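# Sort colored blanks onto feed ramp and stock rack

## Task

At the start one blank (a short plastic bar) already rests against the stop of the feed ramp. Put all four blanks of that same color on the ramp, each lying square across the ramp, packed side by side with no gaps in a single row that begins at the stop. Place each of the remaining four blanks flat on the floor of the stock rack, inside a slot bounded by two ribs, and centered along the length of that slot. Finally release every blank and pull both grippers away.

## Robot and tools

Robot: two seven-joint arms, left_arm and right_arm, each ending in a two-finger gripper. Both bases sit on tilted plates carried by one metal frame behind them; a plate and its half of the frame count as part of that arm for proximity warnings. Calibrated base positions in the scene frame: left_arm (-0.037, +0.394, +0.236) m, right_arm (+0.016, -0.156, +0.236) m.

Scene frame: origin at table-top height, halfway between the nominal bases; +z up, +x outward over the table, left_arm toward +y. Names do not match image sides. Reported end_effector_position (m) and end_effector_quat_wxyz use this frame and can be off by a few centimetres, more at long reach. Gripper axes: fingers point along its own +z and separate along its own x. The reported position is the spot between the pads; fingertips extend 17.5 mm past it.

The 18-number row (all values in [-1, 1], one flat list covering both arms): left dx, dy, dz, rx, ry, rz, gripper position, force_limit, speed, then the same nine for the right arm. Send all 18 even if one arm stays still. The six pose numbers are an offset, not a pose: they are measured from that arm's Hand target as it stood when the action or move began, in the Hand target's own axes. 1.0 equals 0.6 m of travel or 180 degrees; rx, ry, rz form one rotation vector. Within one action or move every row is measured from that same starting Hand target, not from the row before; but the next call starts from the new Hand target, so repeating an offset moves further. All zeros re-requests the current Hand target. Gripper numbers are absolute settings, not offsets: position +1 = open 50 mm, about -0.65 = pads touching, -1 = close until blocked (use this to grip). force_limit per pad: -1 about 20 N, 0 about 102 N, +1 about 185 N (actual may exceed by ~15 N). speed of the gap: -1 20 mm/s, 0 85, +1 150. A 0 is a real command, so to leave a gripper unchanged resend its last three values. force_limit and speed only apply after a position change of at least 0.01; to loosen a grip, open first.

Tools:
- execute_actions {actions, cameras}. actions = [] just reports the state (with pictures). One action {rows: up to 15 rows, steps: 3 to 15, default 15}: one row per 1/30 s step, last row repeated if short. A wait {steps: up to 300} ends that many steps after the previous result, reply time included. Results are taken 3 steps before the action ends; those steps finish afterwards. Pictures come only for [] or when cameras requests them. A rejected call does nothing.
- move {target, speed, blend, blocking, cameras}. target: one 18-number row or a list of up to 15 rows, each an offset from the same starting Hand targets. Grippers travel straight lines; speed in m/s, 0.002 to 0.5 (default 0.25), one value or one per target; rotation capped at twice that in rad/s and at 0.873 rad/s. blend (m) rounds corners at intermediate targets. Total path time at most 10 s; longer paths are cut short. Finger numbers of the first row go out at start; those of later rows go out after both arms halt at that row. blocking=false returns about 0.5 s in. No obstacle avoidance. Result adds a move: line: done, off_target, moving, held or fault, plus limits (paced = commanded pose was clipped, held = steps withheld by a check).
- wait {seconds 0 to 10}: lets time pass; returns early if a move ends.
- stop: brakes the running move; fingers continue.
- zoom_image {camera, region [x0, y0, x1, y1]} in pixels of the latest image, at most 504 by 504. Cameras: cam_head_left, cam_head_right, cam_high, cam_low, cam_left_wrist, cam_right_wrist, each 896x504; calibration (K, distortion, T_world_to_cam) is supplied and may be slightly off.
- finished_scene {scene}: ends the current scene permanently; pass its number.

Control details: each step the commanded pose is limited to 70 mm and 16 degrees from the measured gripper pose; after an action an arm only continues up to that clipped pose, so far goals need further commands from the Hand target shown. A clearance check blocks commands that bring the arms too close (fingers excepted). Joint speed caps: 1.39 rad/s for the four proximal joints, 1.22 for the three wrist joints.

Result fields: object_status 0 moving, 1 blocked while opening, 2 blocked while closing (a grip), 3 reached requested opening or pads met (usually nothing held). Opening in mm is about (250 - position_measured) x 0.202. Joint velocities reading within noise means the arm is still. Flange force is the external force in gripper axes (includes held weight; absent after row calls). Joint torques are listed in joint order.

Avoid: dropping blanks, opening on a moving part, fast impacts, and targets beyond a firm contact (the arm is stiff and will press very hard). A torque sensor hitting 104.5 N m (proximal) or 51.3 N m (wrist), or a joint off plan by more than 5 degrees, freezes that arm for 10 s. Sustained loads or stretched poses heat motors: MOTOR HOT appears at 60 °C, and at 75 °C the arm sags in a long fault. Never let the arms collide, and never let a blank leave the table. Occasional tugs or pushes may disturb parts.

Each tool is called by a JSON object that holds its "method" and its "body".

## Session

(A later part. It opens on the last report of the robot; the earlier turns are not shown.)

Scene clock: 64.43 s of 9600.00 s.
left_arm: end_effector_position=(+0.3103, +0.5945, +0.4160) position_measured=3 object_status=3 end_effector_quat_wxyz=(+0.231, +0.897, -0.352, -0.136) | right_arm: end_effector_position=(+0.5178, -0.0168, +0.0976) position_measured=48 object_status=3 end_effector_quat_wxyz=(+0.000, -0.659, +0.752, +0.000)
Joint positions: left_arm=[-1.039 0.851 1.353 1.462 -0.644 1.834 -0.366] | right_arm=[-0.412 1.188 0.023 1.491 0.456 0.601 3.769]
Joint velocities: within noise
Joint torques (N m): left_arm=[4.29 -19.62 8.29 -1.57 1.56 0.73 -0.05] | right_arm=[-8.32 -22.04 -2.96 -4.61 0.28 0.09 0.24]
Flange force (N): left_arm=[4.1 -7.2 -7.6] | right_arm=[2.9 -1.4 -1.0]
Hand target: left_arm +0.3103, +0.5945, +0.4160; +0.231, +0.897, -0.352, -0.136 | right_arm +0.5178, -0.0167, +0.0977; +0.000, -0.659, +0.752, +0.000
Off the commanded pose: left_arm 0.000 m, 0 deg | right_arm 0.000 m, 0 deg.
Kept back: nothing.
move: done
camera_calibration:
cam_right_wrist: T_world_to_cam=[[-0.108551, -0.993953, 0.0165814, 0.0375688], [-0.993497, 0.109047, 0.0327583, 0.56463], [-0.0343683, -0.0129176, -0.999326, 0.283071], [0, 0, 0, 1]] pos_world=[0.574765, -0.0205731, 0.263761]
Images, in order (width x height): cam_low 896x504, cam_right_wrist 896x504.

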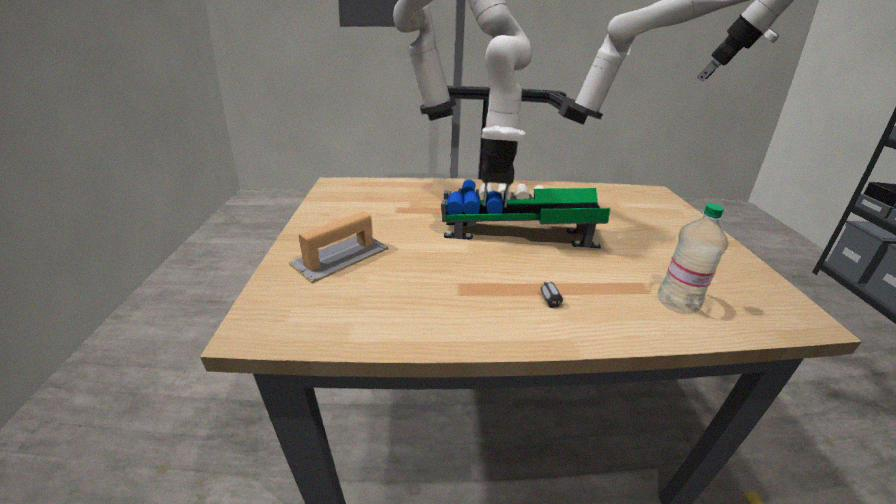

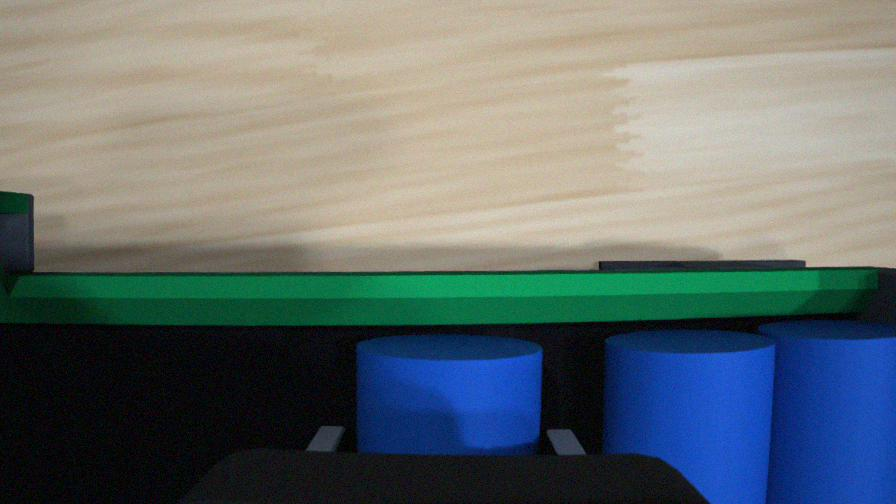

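{"method": "move", "body": {"target": [[0,0,0,0,0,0,1,-0.5,0,0,0,-0.05,0,0,0.0,0.7,-0.5,-1],[0,0,0,0,0,0,1,-0.5,0,0,0,-0.09,0,0,0.0,0.7,-0.5,-1],[0,0,0,0,0,0,1,-0.5,0,0.015,0.21,-0.09,0,0,0.0108,0.7,-0.5,-1],[0,0,0,0,0,0,1,-0.5,0,0.0237,0.3297,-0.0122,0,0,0.0108,0.7,-0.5,-1]], "speed": [0.08,0.25,0.35,0.25], "blend": [0.005,0.02,0.04,0]}}

{"method": "zoom_image", "body": {"camera": "cam_low", "region": [420, 150, 540, 250]}}

Scene clock: 66.97 s of 9600.00 s.
left_arm: end_effector_position=(+0.3103, +0.5945, +0.4160) position_measured=3 object_status=3 end_effector_quat_wxyz=(+0.231, +0.897, -0.352, -0.136) | right_arm: end_effector_position=(+0.3199, -0.0050, +0.1050) position_measured=48 object_status=3 end_effector_quat_wxyz=(+0.000, -0.646, +0.763, +0.000)
Joint positions: left_arm=[-1.039 0.851 1.353 1.462 -0.644 1.834 -0.366] | right_arm=[-0.806 1.13 0.205 2.092 0.482 0.106 3.347]
Joint velocities: left_arm=[within noise] | right_arm=[-0.009 0.004 0.008 0.004 -0.002 -0.011 -0.005]
Joint torques (N m): left_arm=[4.28 -19.67 8.29 -1.61 1.5 0.75 -0.04] | right_arm=[-6.01 -17.04 -0.94 -0.64 0.15 0.1 0.17]
Flange force (N): left_arm=[4.1 -7.0 -7.4] | right_arm=[1.9 -3.9 -0.6]
Hand target: left_arm +0.3103, +0.5945, +0.4160; +0.231, +0.897, -0.352, -0.136 | right_arm +0.3198, -0.0050, +0.1050; +0.000, -0.646, +0.763, +0.000
Off the commanded pose: left_arm 0.000 m, 0 deg | right_arm 0.000 m, 0 deg.
Kept back: nothing.
move: done; blend cut to 0 m at target 1, 0.012 m at target 2
camera_calibration:
cam_left_wrist: T_world_to_cam=[[0.714305, -0.695166, -0.0806978, 0.221942], [-0.565756, -0.641476, 0.518101, 0.394332], [-0.411932, -0.324427, -0.851504, 0.839772], [0, 0, 0, 1]] pos_world=[0.41049, 0.679686, 0.528676]
cam_right_wrist: T_world_to_cam=[[-0.142198, -0.989699, 0.016613, 0.0384274], [-0.989219, 0.142683, 0.0329827, 0.365282], [-0.0350134, -0.0117438, -0.999318, 0.28402], [0, 0, 0, 1]] pos_world=[0.376752, -0.0107525, 0.27114]

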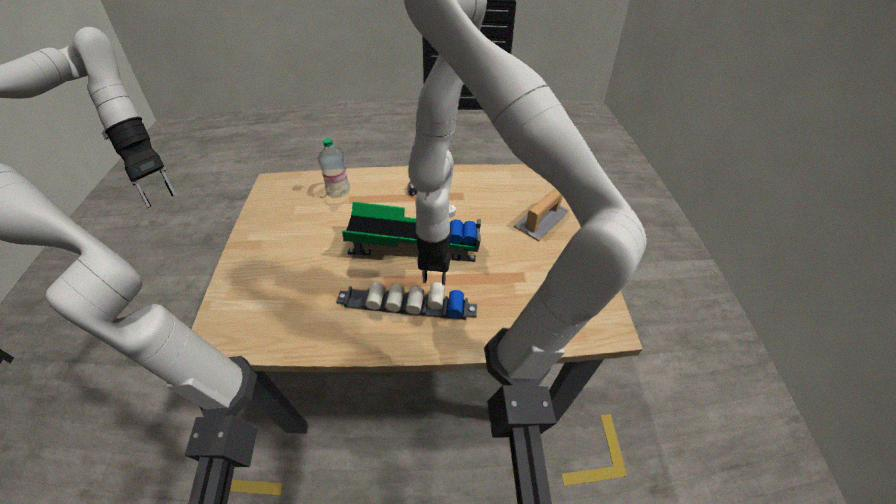

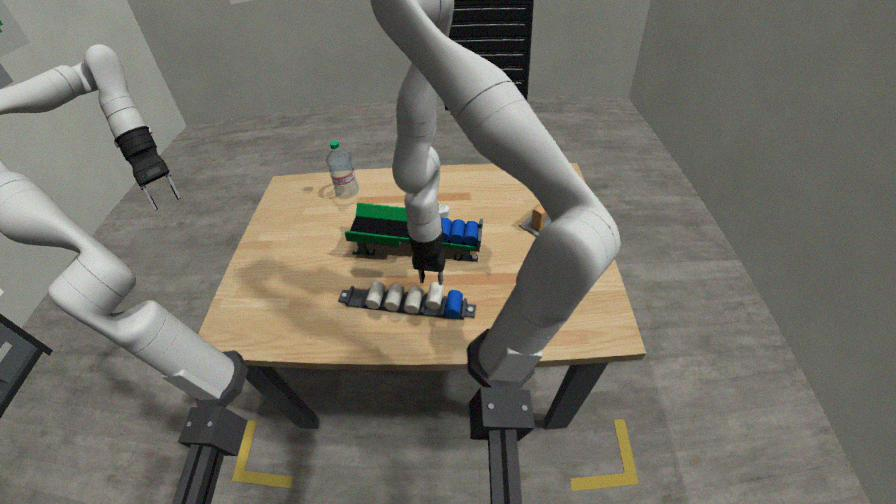

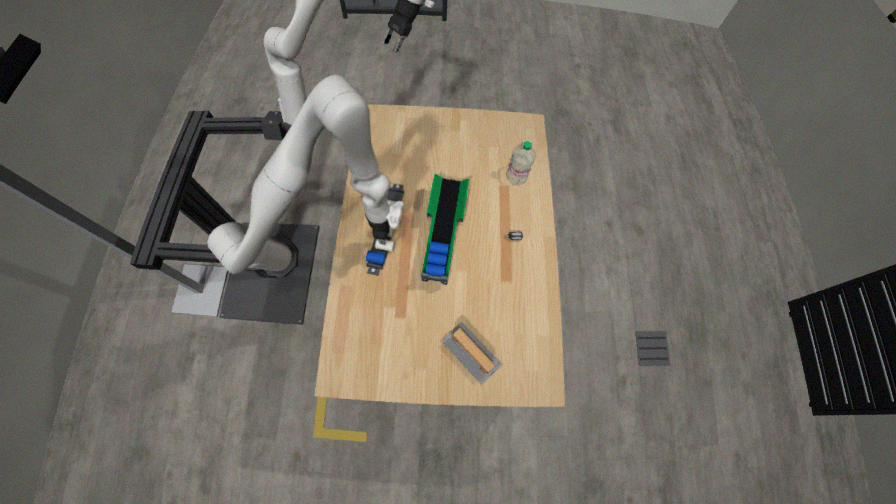

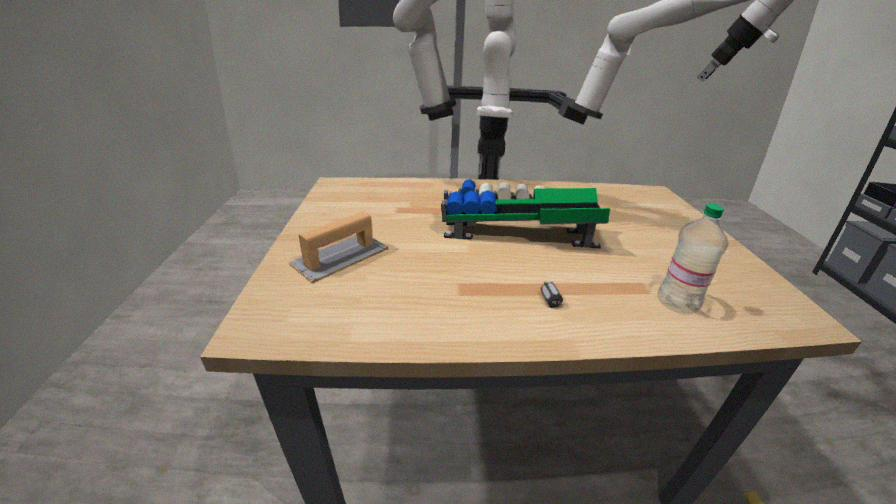

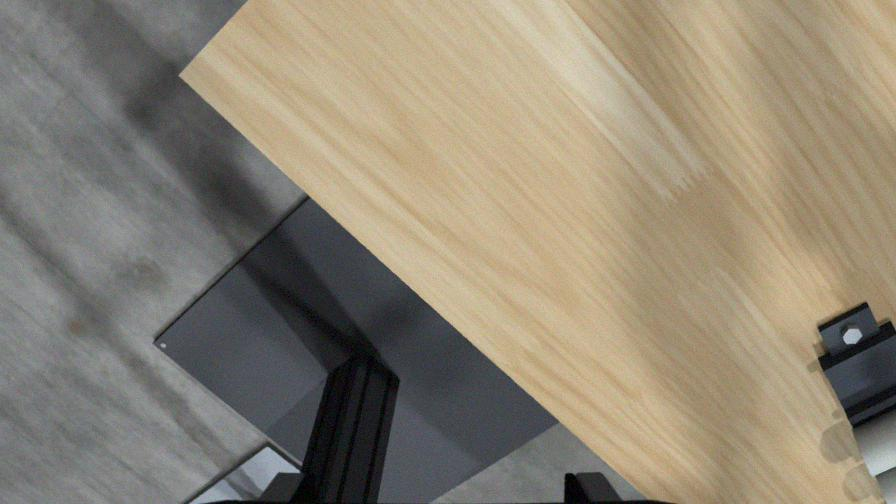

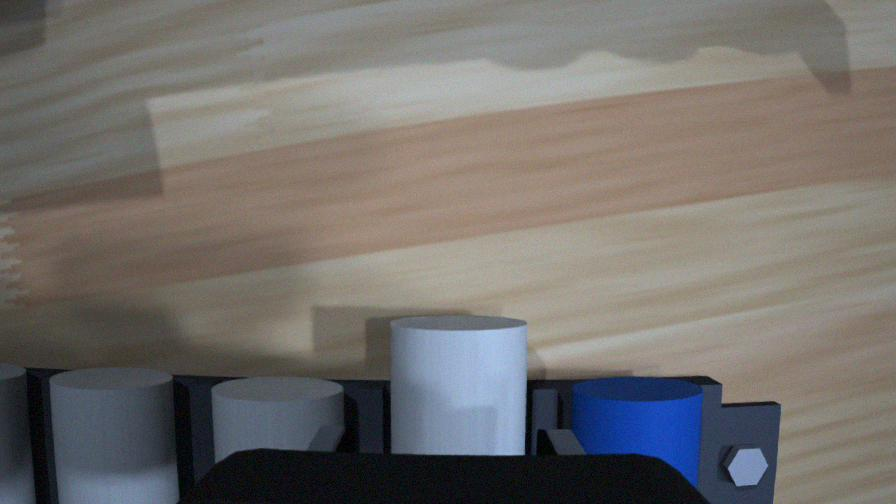

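Scaled by 4.200 from the camera's 896x504 image, which has a finer 1280x720 frame.

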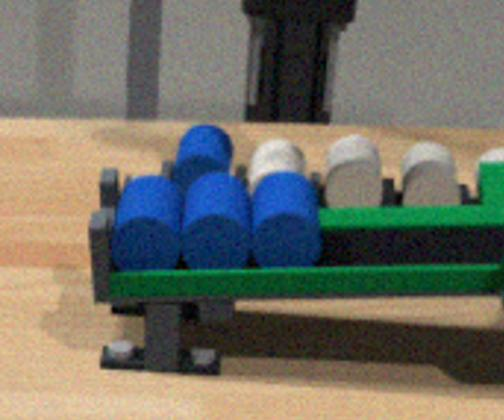

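{"method": "move", "body": {"target": [[0,0,0,0,0,0,1,-0.5,0,0.0057,0.0014,0.02,0,0,0,0.8,-0.5,-1],[0,0,0,0,0,0,1,-0.5,0,0.0057,0.0014,0.1033,0,0,0,0.8,-0.5,-1]], "speed": [0.1,0.12], "blend": [0.01,0], "cameras": ["cam_right_wrist"]}}

{"method": "move", "body": {"target": [0,0,0,0,0,0,1,-0.5,0,0,0,0,0,0,0,-1,-0.5,-0.6], "speed": 0.12, "cameras": ["cam_right_wrist"]}}

Scene clock: 68.73 s of 9600.00 s.
left_arm: end_effector_position=(+0.3103, +0.5945, +0.4160) position_measured=3 object_status=3 end_effector_quat_wxyz=(+0.231, +0.897, -0.352, -0.136) | right_arm: end_effector_position=(+0.3184, -0.0082, +0.0431) position_measured=32 object_status=3 end_effector_quat_wxyz=(+0.000, -0.646, +0.763, +0.000)
Joint positions: left_arm=[-1.039 0.851 1.353 1.462 -0.644 1.834 -0.366] | right_arm=[-0.81 1.305 0.257 2.049 0.479 -0.036 3.336]
Joint velocities: within noise
Joint torques (N m): left_arm=[4.3 -19.67 8.26 -1.7 1.55 0.75 -0.09] | right_arm=[-6.22 -17.2 -0.33 0.17 0.26 0.23 0.24]
Flange force (N): left_arm=[3.9 -6.8 -7.0] | right_arm=[3.1 -3.3 -2.0]
Hand target: left_arm +0.3103, +0.5945, +0.4160; +0.231, +0.897, -0.352, -0.136 | right_arm +0.3184, -0.0082, +0.0430; +0.000, -0.646, +0.763, +0.000
Off the commanded pose: left_arm 0.000 m, 0 deg | right_arm 0.000 m, 0 deg.
Kept back: nothing.
move: done; blend cut to 0 m at target 1
camera_calibration:
cam_right_wrist: T_world_to_cam=[[-0.142139, -0.989709, 0.0165408, 0.0360347], [-0.989238, 0.142617, 0.0326767, 0.366365], [-0.0346994, -0.0117182, -0.999329, 0.22195], [0, 0, 0, 1]] pos_world=[0.375246, -0.0139853, 0.209233]
Images, in order (width x height): cam_right_wrist 896x504.

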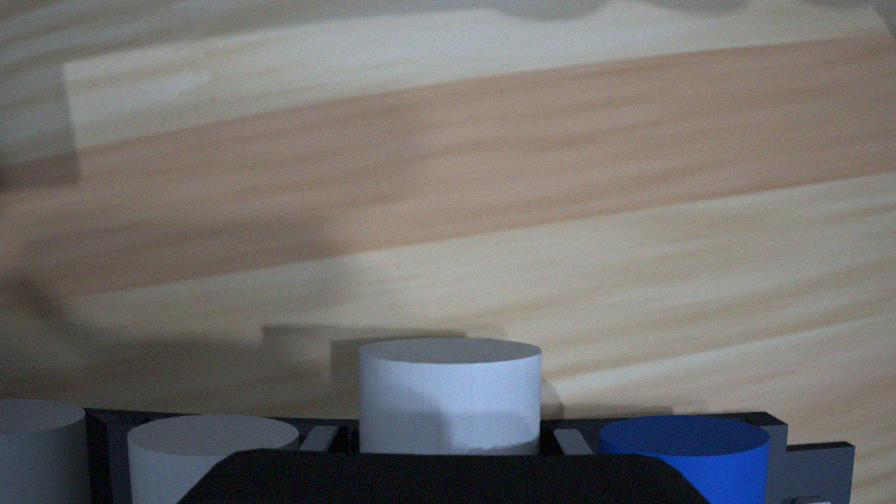

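Scene clock: 69.43 s of 9600.00 s.
left_arm: end_effector_position=(+0.3103, +0.5945, +0.4160) position_measured=3 object_status=3 end_effector_quat_wxyz=(+0.231, +0.897, -0.352, -0.136) | right_arm: end_effector_position=(+0.3184, -0.0082, +0.0430) position_measured=58 object_status=2 end_effector_quat_wxyz=(+0.000, -0.646, +0.763, +0.000)
Joint positions: left_arm=[-1.039 0.851 1.353 1.462 -0.644 1.834 -0.366] | right_arm=[-0.81 1.305 0.257 2.048 0.479 -0.036 3.336]
Joint velocities: within noise
Joint torques (N m): left_arm=[4.25 -19.68 8.32 -1.67 1.55 0.76 -0.07] | right_arm=[-6.11 -16.78 -0.49 0.37 0.26 0.06 0.24]
Flange force (N): left_arm=[4.2 -7.0 -7.2] | right_arm=[2.3 -4.1 -3.1]
Hand target: left_arm +0.3103, +0.5945, +0.4160; +0.231, +0.897, -0.352, -0.136 | right_arm +0.3184, -0.0082, +0.0430; +0.000, -0.646, +0.763, +0.000
Off the commanded pose: left_arm 0.000 m, 0 deg | right_arm 0.000 m, 0 deg.
Kept back: nothing.
move: done
camera_calibration:
cam_right_wrist: T_world_to_cam=[[-0.142233, -0.989695, 0.0165403, 0.0360698], [-0.989226, 0.142711, 0.0326377, 0.36639], [-0.0346619, -0.0117199, -0.99933, 0.221834], [0, 0, 0, 1]] pos_world=[0.375262, -0.01399, 0.209131]
Images, in order (width x height): cam_right_wrist 896x504.

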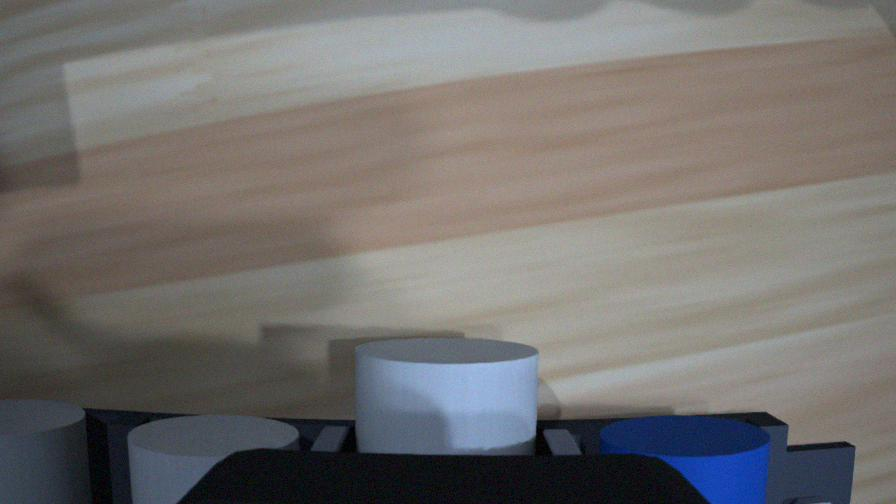

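{"method": "move", "body": {"target": [[0,0,0,0,0,0,1,-0.5,0,0,0,-0.009,0,0,0,-1,-0.5,-0.6],[0,0,0,0,0,0,1,-0.5,0,0,0.0298,-0.009,0,0,0,-1,-0.5,-0.6],[0,0,0,0,0,0,1,-0.5,0,0,0.0298,-0.001,0,0,0,-1,-0.5,-0.6]], "speed": [0.04,0.06,0.03], "cameras": ["cam_right_wrist"]}}

Scene clock: 71.10 s of 9600.00 s.
left_arm: end_effector_position=(+0.3103, +0.5945, +0.4160) position_measured=3 object_status=3 end_effector_quat_wxyz=(+0.231, +0.897, -0.352, -0.136) | right_arm: end_effector_position=(+0.3008, -0.0053, +0.0437) position_measured=58 object_status=2 end_effector_quat_wxyz=(+0.000, -0.646, +0.763, +0.000)
Joint positions: left_arm=[-1.039 0.851 1.353 1.462 -0.644 1.834 -0.366] | right_arm=[-0.859 1.318 0.266 2.087 0.454 -0.079 3.316]
Joint velocities: within noise
Joint torques (N m): left_arm=[4.26 -19.66 8.34 -1.63 1.52 0.79 -0.09] | right_arm=[-6.16 -17.58 -0.26 0.87 0.33 0.24 0.28]
Flange force (N): left_arm=[4.2 -7.0 -7.2] | right_arm=[2.4 -3.9 0.4]
Hand target: left_arm +0.3103, +0.5945, +0.4160; +0.231, +0.897, -0.352, -0.136 | right_arm +0.3008, -0.0053, +0.0436; +0.000, -0.646, +0.763, +0.000
Off the commanded pose: left_arm 0.000 m, 0 deg | right_arm 0.000 m, 0 deg.
Kept back: nothing.
move: done
camera_calibration:
cam_right_wrist: T_world_to_cam=[[-0.142197, -0.9897, 0.0165417, 0.0364433], [-0.98923, 0.142676, 0.0326843, 0.348508], [-0.0347077, -0.0117159, -0.999329, 0.221963], [0, 0, 0, 1]] pos_world=[0.35764, -0.0110552, 0.20982]
Images, in order (width x height): cam_right_wrist 896x504.

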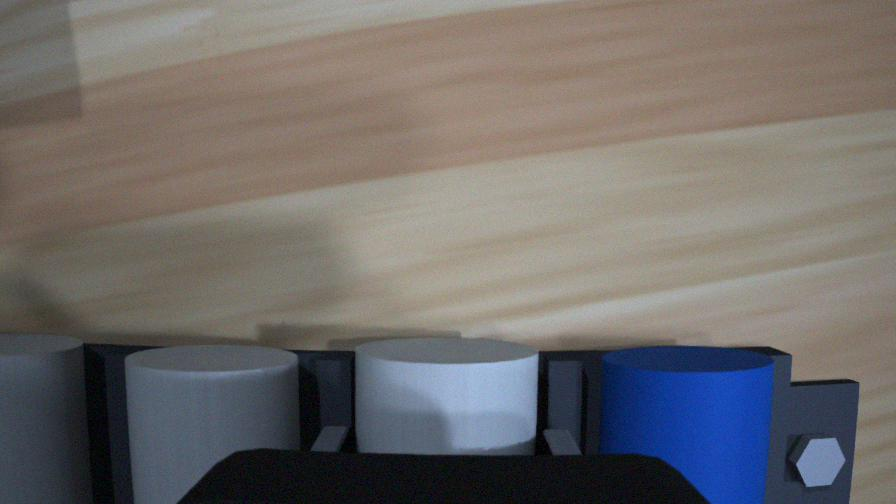

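{"method": "move", "body": {"target": [[0,0,0,0,0,0,1,-0.5,0,0.0007,0.003,0,0,0,0,-1,-0.5,-0.6],[0,0,0,0,0,0,1,-0.5,0,0.0007,0.003,0.0006,0,0,0,-1,-0.5,-0.6],[0,0,0,0,0,0,1,-0.5,0,0.0007,0.003,0.0006,0,0,0,0.8,-0.5,-1],[0,0,0,0,0,0,1,-0.5,0,0.0007,0.003,-0.03,0,0,0,0.8,-0.5,-1],[0,0,0,0,0,0,1,-0.5,0,0.0007,0.003,-0.07,0,0,0,0.8,-0.5,-1],[0,0,0,0,0,0,1,-0.5,0,0.09,0.003,-0.1,0,0,0,0.8,-0.5,-1]], "speed": [0.03,0.03,0.03,0.06,0.15,0.15], "blend": [0,0,0,0.003,0.01,0], "cameras": ["cam_right_wrist","cam_head_left"]}}

{"method": "zoom_image", "body": {"camera": "cam_head_left", "region": [330, 260, 490, 340]}}

Scene clock: 74.50 s of 9600.00 s.
left_arm: end_effector_position=(+0.3103, +0.5945, +0.4160) position_measured=3 object_status=3 end_effector_quat_wxyz=(+0.231, +0.897, -0.352, -0.136) | right_arm: end_effector_position=(+0.2901, -0.0581, +0.1036) position_measured=32 object_status=3 end_effector_quat_wxyz=(+0.000, -0.646, +0.763, +0.000)
Joint positions: left_arm=[-1.039 0.851 1.353 1.462 -0.644 1.834 -0.366] | right_arm=[-0.829 1.144 0.32 2.271 0.504 -0.106 3.366]
Joint velocities: within noise
Joint torques (N m): left_arm=[4.25 -19.64 8.33 -1.69 1.55 0.73 -0.08] | right_arm=[-5.8 -14.72 -0.19 1.01 0.32 0.13 0.16]
Flange force (N): left_arm=[4.1 -6.9 -7.2] | right_arm=[2.7 -4.6 -2.5]
Hand target: left_arm +0.3103, +0.5945, +0.4160; +0.231, +0.897, -0.352, -0.136 | right_arm +0.2901, -0.0582, +0.1036; +0.000, -0.646, +0.763, +0.000
Off the commanded pose: left_arm 0.000 m, 0 deg | right_arm 0.000 m, 0 deg.
Kept back: nothing.
move: done
camera_calibration:
cam_right_wrist: T_world_to_cam=[[-0.142164, -0.989705, 0.0165284, -0.0183672], [-0.989234, 0.142642, 0.0326977, 0.343534], [-0.0347188, -0.011702, -0.999329, 0.280829], [0, 0, 0, 1]] pos_world=[0.346974, -0.0638942, 0.269711]
Images, in order (width x height): cam_head_left 896x504, cam_right_wrist 896x504.

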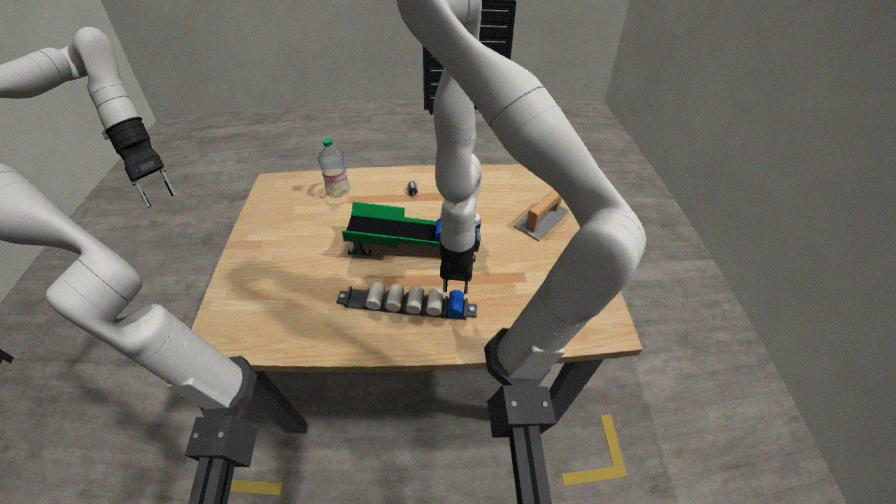

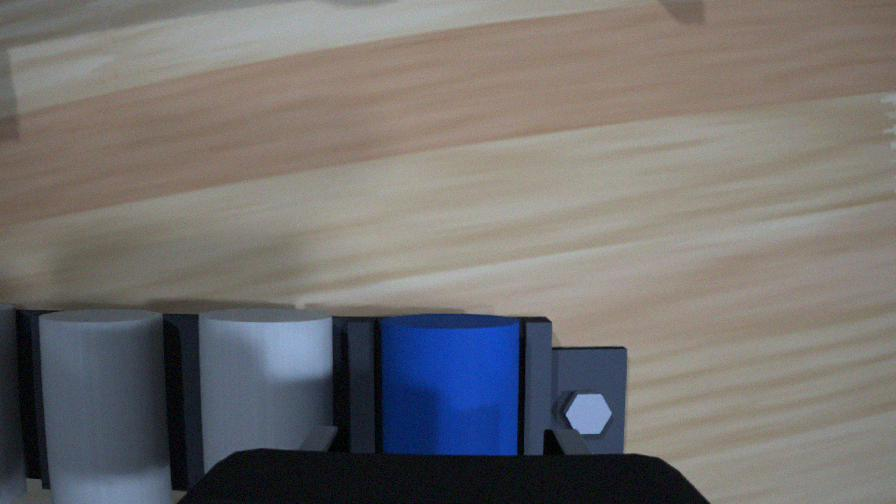

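Scaled by 3.150 from the camera's 896x504 image, which has a finer 1280x720 frame.

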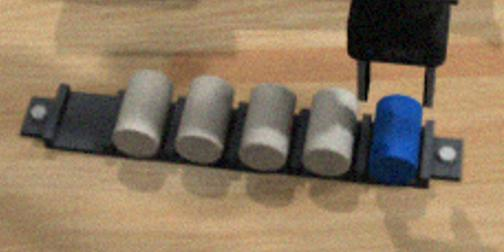

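{"method": "move", "body": {"target": [[0,0,0,0,0,0,1,-0.5,0,0.0018,0,0.02,0,0,0,0.8,-0.5,-1],[0,0,0,0,0,0,1,-0.5,0,0.0018,0,0.101,0,0,0,0.8,-0.5,-1],[0,0,0,0,0,0,1,-0.5,0,0.0018,0,0.101,0,0,0,-1,-0.5,-0.6]], "speed": [0.1,0.12,0.1], "blend": [0.01,0,0], "cameras": ["cam_right_wrist"]}}

Scene clock: 76.97 s of 9600.00 s.
left_arm: end_effector_position=(+0.3103, +0.5945, +0.4160) position_measured=3 object_status=3 end_effector_quat_wxyz=(+0.231, +0.897, -0.352, -0.136) | right_arm: end_effector_position=(+0.2900, -0.0593, +0.0430) position_measured=58 object_status=2 end_effector_quat_wxyz=(+0.000, -0.646, +0.763, +0.000)
Joint positions: left_arm=[-1.039 0.851 1.353 1.462 -0.644 1.834 -0.366] | right_arm=[-0.824 1.337 0.356 2.214 0.473 -0.249 3.373]
Joint velocities: within noise
Joint torques (N m): left_arm=[4.28 -19.62 8.25 -1.68 1.55 0.75 -0.04] | right_arm=[-5.85 -15.36 0.19 2.1 0.25 0.08 0.25]
Flange force (N): left_arm=[3.9 -6.8 -7.2] | right_arm=[2.7 -4.7 -2.9]
Hand target: left_arm +0.3103, +0.5945, +0.4160; +0.231, +0.897, -0.352, -0.136 | right_arm +0.2900, -0.0593, +0.0430; +0.000, -0.646, +0.763, +0.000
Off the commanded pose: left_arm 0.000 m, 0 deg | right_arm 0.000 m, 0 deg.
Kept back: nothing.
move: done; blend cut to 0 m at target 1
camera_calibration:
cam_right_wrist: T_world_to_cam=[[-0.142191, -0.989702, 0.0165068, -0.0185562], [-0.989232, 0.142668, 0.0326522, 0.345514], [-0.0346709, -0.0116862, -0.99933, 0.220272], [0, 0, 0, 1]] pos_world=[0.346792, -0.0650847, 0.20915]
Images, in order (width x height): cam_right_wrist 896x504.

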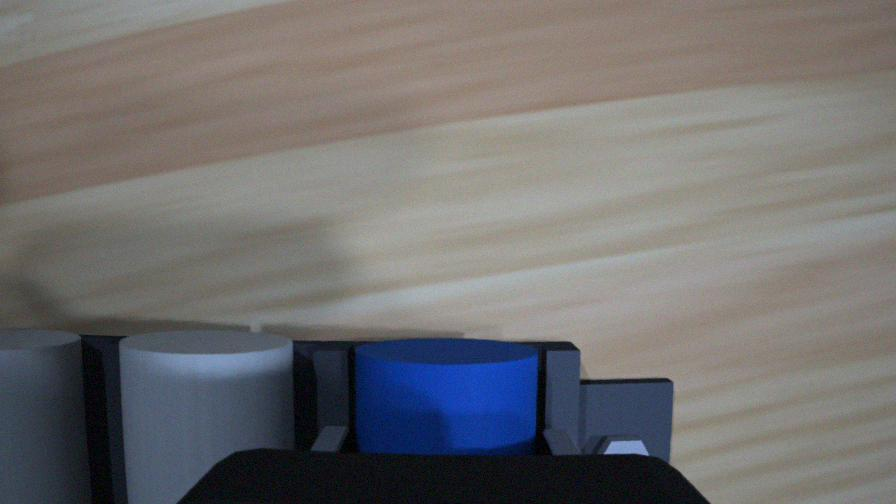

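{"method": "move", "body": {"target": [[0,0,0,0,0,0,1,-0.5,0,0,0,-0.06,0,0,0,-1,-0.5,-0.6],[0,0,0,0,0,0,1,-0.5,0,0,0,-0.22,0,0,0,-1,-0.5,-0.6],[0,0,0,0,0,0,1,-0.5,0,-0.1273,-0.1648,-0.2367,0,0,-0.0108,-1,-0.5,-0.6],[0,0,0,0,0,0,1,-0.5,0,-0.1964,-0.3607,-0.195,0,0,-0.0108,-1,-0.5,-0.6],[0,0,0,0,0,0,1,-0.5,0,-0.1964,-0.3607,-0.135,0,0,-0.0108,-1,-0.5,-0.6]], "speed": [0.06,0.25,0.35,0.25,0.12], "blend": [0.01,0.04,0.05,0.01,0], "cameras": ["cam_right_wrist","cam_low"]}}

{"method": "zoom_image", "body": {"camera": "cam_low", "region": [450, 160, 540, 230]}}

Scene clock: 80.40 s of 9600.00 s.
left_arm: end_effector_position=(+0.3103, +0.5945, +0.4160) position_measured=3 object_status=3 end_effector_quat_wxyz=(+0.231, +0.897, -0.352, -0.136) | right_arm: end_effector_position=(+0.5228, +0.0214, +0.1241) position_measured=58 object_status=2 end_effector_quat_wxyz=(+0.000, -0.659, +0.752, +0.000)
Joint positions: left_arm=[-1.039 0.851 1.353 1.462 -0.644 1.834 -0.366] | right_arm=[-0.469 1.182 0.001 1.416 0.422 0.696 3.753]
Joint velocities: within noise
Joint torques (N m): left_arm=[4.28 -19.7 8.33 -1.63 1.5 0.75 -0.03] | right_arm=[-8.33 -23.38 -3.11 -5.24 0.29 0.12 0.24]
Flange force (N): left_arm=[4.1 -7.1 -7.3] | right_arm=[1.6 -2.4 0.5]
Hand target: left_arm +0.3103, +0.5945, +0.4160; +0.231, +0.897, -0.352, -0.136 | right_arm +0.5228, +0.0214, +0.1240; +0.000, -0.659, +0.752, +0.000
Off the commanded pose: left_arm 0.000 m, 0 deg | right_arm 0.000 m, 0 deg.
Kept back: nothing.
move: done; blend cut to 0 m at target 1
camera_calibration:
cam_right_wrist: T_world_to_cam=[[-0.108541, -0.993957, 0.016398, 0.0756457], [-0.993506, 0.109029, 0.032548, 0.564647], [-0.0341391, -0.0127587, -0.999336, 0.310039], [0, 0, 0, 1]] pos_world=[0.579775, 0.0175814, 0.290214]
Images, in order (width x height): cam_low 896x504, cam_right_wrist 896x504.

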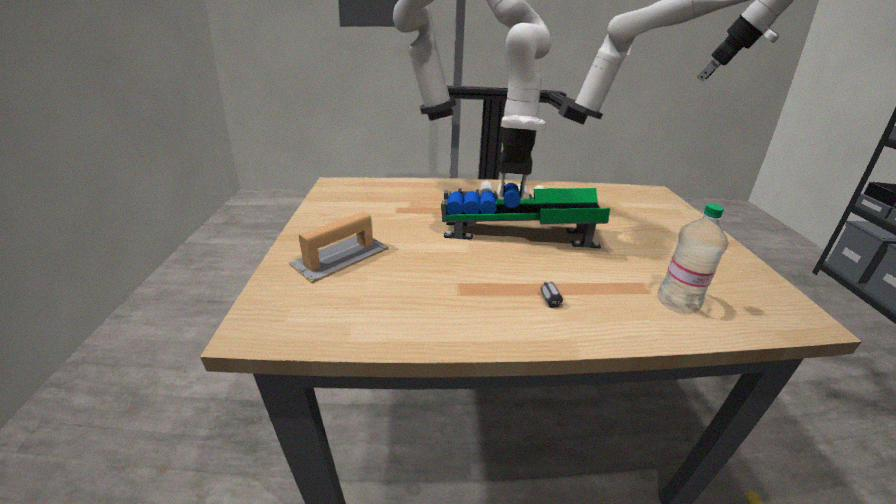

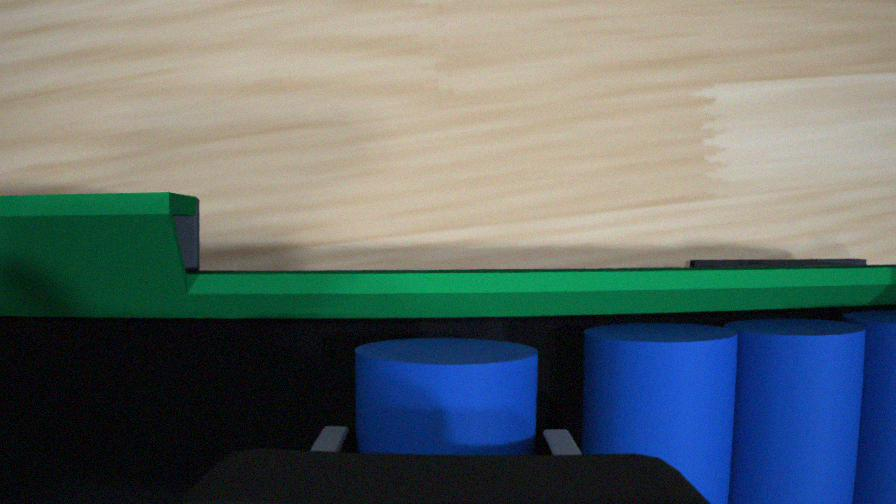

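Scaled by 5.600 from the camera's 896x504 image, which has a finer 1280x720 frame.

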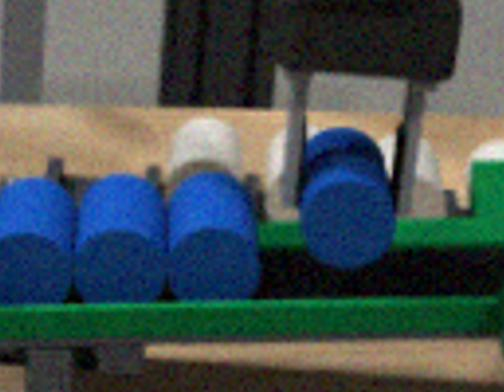

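{"method": "move", "body": {"target": [[0,0,0,0,0,0,1,-0.5,0,0,0,0.03,0,0,0,-1,-0.5,-0.6],[0,0,0,0,0,0,1,-0.5,0,0,0,0.0353,0,0,0,-1,-0.5,-0.6]], "speed": [0.1,0.03], "blend": [0.003,0], "cameras": []}}

{"method": "move", "body": {"target": [0,0,0,0,0,0,1,-0.5,0,0,0,0.0017,0,0,0,-1,-0.5,-0.6], "speed": 0.03, "cameras": ["cam_right_wrist"]}}

Scene clock: 82.07 s of 9600.00 s.
left_arm: end_effector_position=(+0.3103, +0.5945, +0.4160) position_measured=3 object_status=3 end_effector_quat_wxyz=(+0.231, +0.897, -0.352, -0.136) | right_arm: end_effector_position=(+0.5228, +0.0214, +0.1030) position_measured=58 object_status=2 end_effector_quat_wxyz=(+0.000, -0.659, +0.752, +0.000)
Joint positions: left_arm=[-1.039 0.851 1.353 1.462 -0.644 1.834 -0.366] | right_arm=[-0.463 1.221 0.008 1.405 0.429 0.665 3.748]
Joint velocities: within noise
Joint torques (N m): left_arm=[4.29 -19.65 8.32 -1.61 1.55 0.78 -0.08] | right_arm=[-5.01 -10.2 -1.53 -7.63 1.28 -4.8 0.27]
Flange force (N): left_arm=[4.1 -7.0 -7.3] | right_arm=[10.9 10.1 -35.2]
Hand target: left_arm +0.3103, +0.5945, +0.4160; +0.231, +0.897, -0.352, -0.136 | right_arm +0.5228, +0.0214, +0.1028; +0.000, -0.659, +0.752, +0.000
Off the commanded pose: left_arm 0.000 m, 0 deg | right_arm 0.000 m, 0 deg.
Kept back: nothing.
move: done; blend cut to 0 m at target 1
No camera images: "cameras" was empty.

Scene clock: 82.77 s of 9600.00 s.
left_arm: end_effector_position=(+0.3103, +0.5945, +0.4160) position_measured=3 object_status=3 end_effector_quat_wxyz=(+0.231, +0.897, -0.352, -0.136) | right_arm: end_effector_position=(+0.5228, +0.0214, +0.1018) position_measured=58 object_status=2 end_effector_quat_wxyz=(+0.000, -0.659, +0.752, +0.000)
Joint positions: left_arm=[-1.039 0.851 1.353 1.462 -0.644 1.834 -0.366] | right_arm=[-0.463 1.224 0.008 1.405 0.429 0.664 3.748]
Joint velocities: within noise
Joint torques (N m): left_arm=[4.34 -19.71 8.24 -1.63 1.55 0.75 -0.1] | right_arm=[-2.18 -0.53 -0.17 -9.99 2.16 -8.9 0.21]
Flange force (N): left_arm=[3.9 -6.9 -7.2] | right_arm=[17.3 19.6 -62.5]
Hand target: left_arm +0.3103, +0.5945, +0.4160; +0.231, +0.897, -0.352, -0.136 | right_arm +0.5228, +0.0214, +0.1018; +0.000, -0.659, +0.752, +0.000
Off the commanded pose: left_arm 0.000 m, 0 deg | right_arm 0.000 m, 0 deg.
Kept back: nothing.
move: done
camera_calibration:
cam_right_wrist: T_world_to_cam=[[-0.108552, -0.993954, 0.0165162, 0.0759753], [-0.993499, 0.109045, 0.0326919, 0.565328], [-0.0342953, -0.0128601, -0.999329, 0.287875], [0, 0, 0, 1]] pos_world=[0.579773, 0.0175717, 0.267945]
Images, in order (width x height): cam_right_wrist 896x504.

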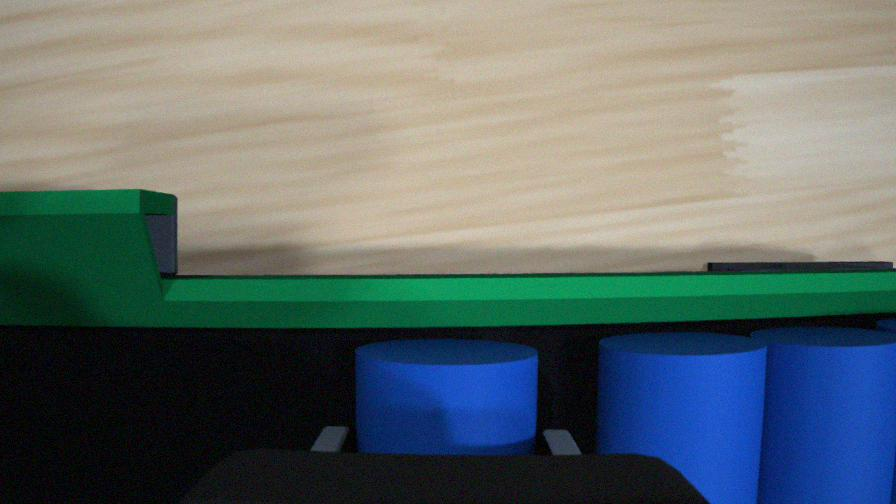

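{"method": "move", "body": {"target": [0,0,0,0,0,0,1,-0.5,0,0,0,-0.0037,0,0,0,-1,-0.5,-0.6], "speed": 0.03, "cameras": ["cam_low"]}}

{"method": "zoom_image", "body": {"camera": "cam_low", "region": [450, 160, 540, 230]}}

Scene clock: 83.70 s of 9600.00 s.
left_arm: end_effector_position=(+0.3103, +0.5945, +0.4160) position_measured=3 object_status=3 end_effector_quat_wxyz=(+0.231, +0.897, -0.352, -0.136) | right_arm: end_effector_position=(+0.5228, +0.0213, +0.1039) position_measured=58 object_status=2 end_effector_quat_wxyz=(+0.000, -0.659, +0.752, +0.000)
Joint positions: left_arm=[-1.039 0.851 1.353 1.462 -0.644 1.834 -0.366] | right_arm=[-0.463 1.22 0.008 1.406 0.429 0.667 3.748]
Joint velocities: within noise
Joint torques (N m): left_arm=[4.3 -19.62 8.29 -1.63 1.52 0.76 -0.04] | right_arm=[-6.55 -17.21 -2.02 -5.63 0.72 -1.51 0.24]
Flange force (N): left_arm=[3.9 -6.9 -7.3] | right_arm=[5.3 3.1 -15.1]
Hand target: left_arm +0.3103, +0.5945, +0.4160; +0.231, +0.897, -0.352, -0.136 | right_arm +0.5228, +0.0214, +0.1040; +0.000, -0.659, +0.752, +0.000
Off the commanded pose: left_arm 0.000 m, 0 deg | right_arm 0.000 m, 0 deg.
Kept back: nothing.
move: done
Images, in order (width x height): cam_low 896x504.

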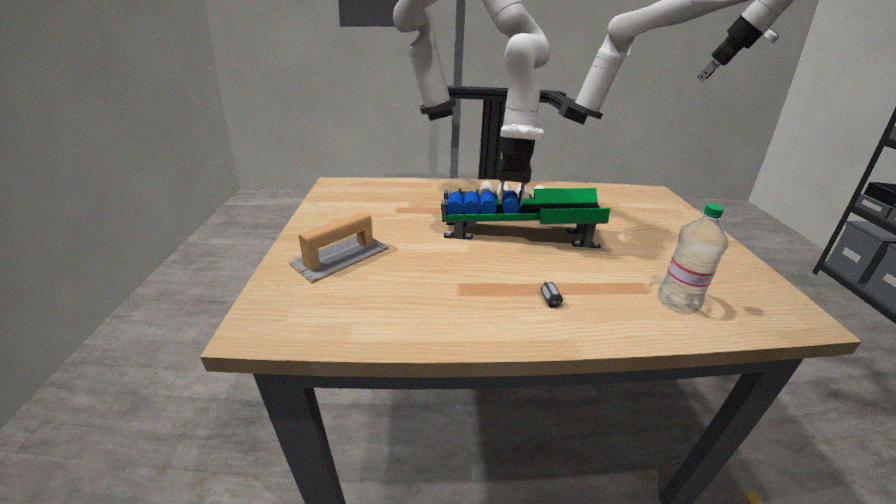

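Scaled by 5.600 from the camera's 896x504 image, which has a finer 1280x720 frame.

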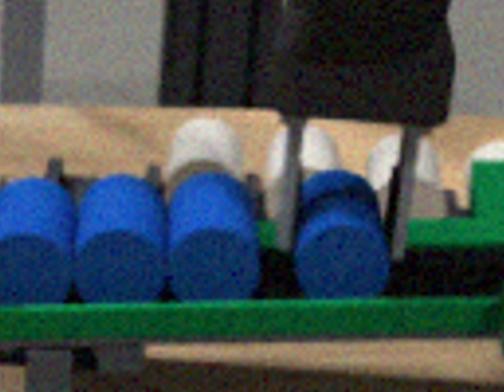

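{"method": "move", "body": {"target": [[0,0,0,0,0,0,1,-0.5,0,0,0,-0.0006,0,0,0,-1,-0.5,-0.6],[0,0,0,0,0,0,1,-0.5,0,0,0,-0.0006,0,0,0,0.7,-0.5,-1]], "speed": 0.03, "cameras": ["cam_right_wrist","cam_low"]}}

{"method": "zoom_image", "body": {"camera": "cam_low", "region": [450, 160, 540, 230]}}

Scene clock: 85.83 s of 9600.00 s.
left_arm: end_effector_position=(+0.3103, +0.5945, +0.4160) position_measured=3 object_status=3 end_effector_quat_wxyz=(+0.231, +0.897, -0.352, -0.136) | right_arm: end_effector_position=(+0.5228, +0.0214, +0.1044) position_measured=48 object_status=3 end_effector_quat_wxyz=(+0.000, -0.659, +0.752, +0.000)
Joint positions: left_arm=[-1.039 0.851 1.353 1.462 -0.644 1.834 -0.366] | right_arm=[-0.463 1.219 0.007 1.406 0.428 0.667 3.748]
Joint velocities: within noise
Joint torques (N m): left_arm=[4.28 -19.71 8.29 -1.7 1.54 0.73 -0.07] | right_arm=[-8.34 -22.74 -3 -5.13 0.28 0.09 0.27]
Flange force (N): left_arm=[4.0 -6.9 -7.1] | right_arm=[2.7 -1.3 -1.0]
Hand target: left_arm +0.3103, +0.5945, +0.4160; +0.231, +0.897, -0.352, -0.136 | right_arm +0.5228, +0.0214, +0.1044; +0.000, -0.659, +0.752, +0.000
Off the commanded pose: left_arm 0.000 m, 0 deg | right_arm 0.000 m, 0 deg.
Kept back: nothing.
move: done
camera_calibration:
cam_right_wrist: T_world_to_cam=[[-0.108532, -0.993955, 0.0165387, 0.0759055], [-0.993501, 0.109026, 0.0326886, 0.565255], [-0.0342942, -0.0128835, -0.999329, 0.290437], [0, 0, 0, 1]] pos_world=[0.57978, 0.0175609, 0.270509]
Images, in order (width x height): cam_low 896x504, cam_right_wrist 896x504.

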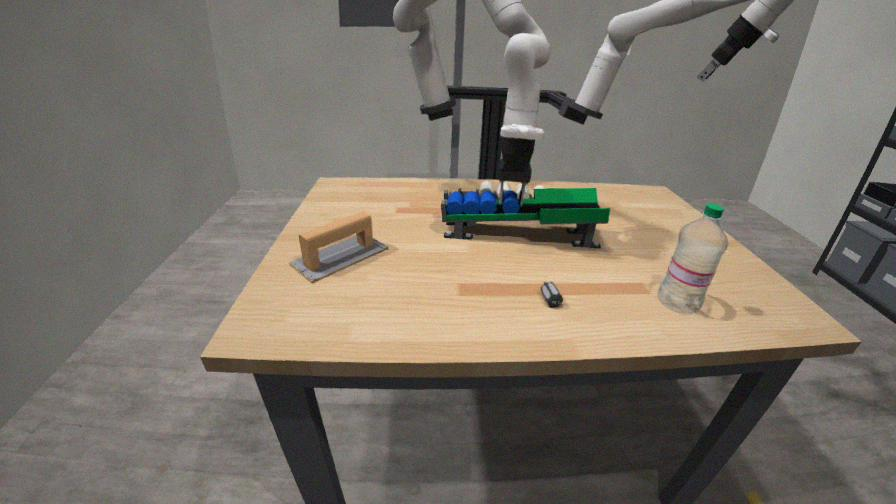

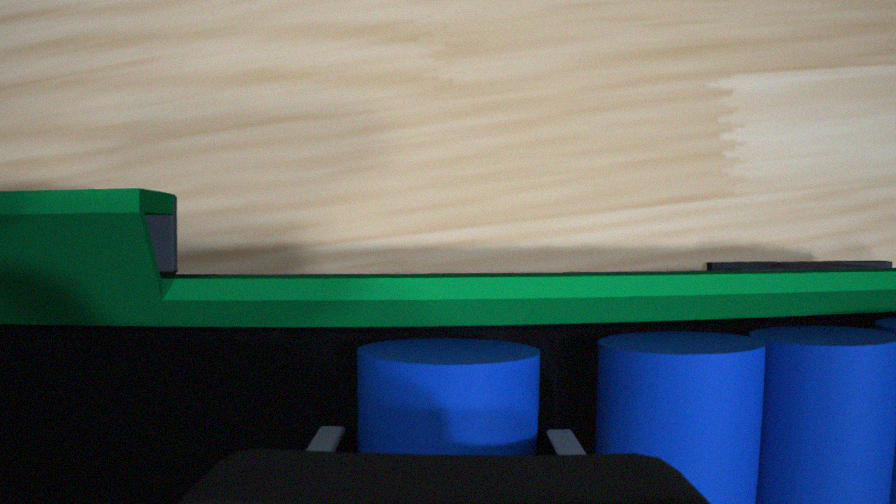

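Scaled by 5.600 from the camera's 896x504 image, which has a finer 1280x720 frame.

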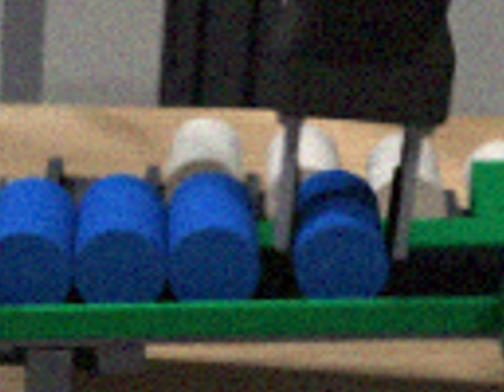

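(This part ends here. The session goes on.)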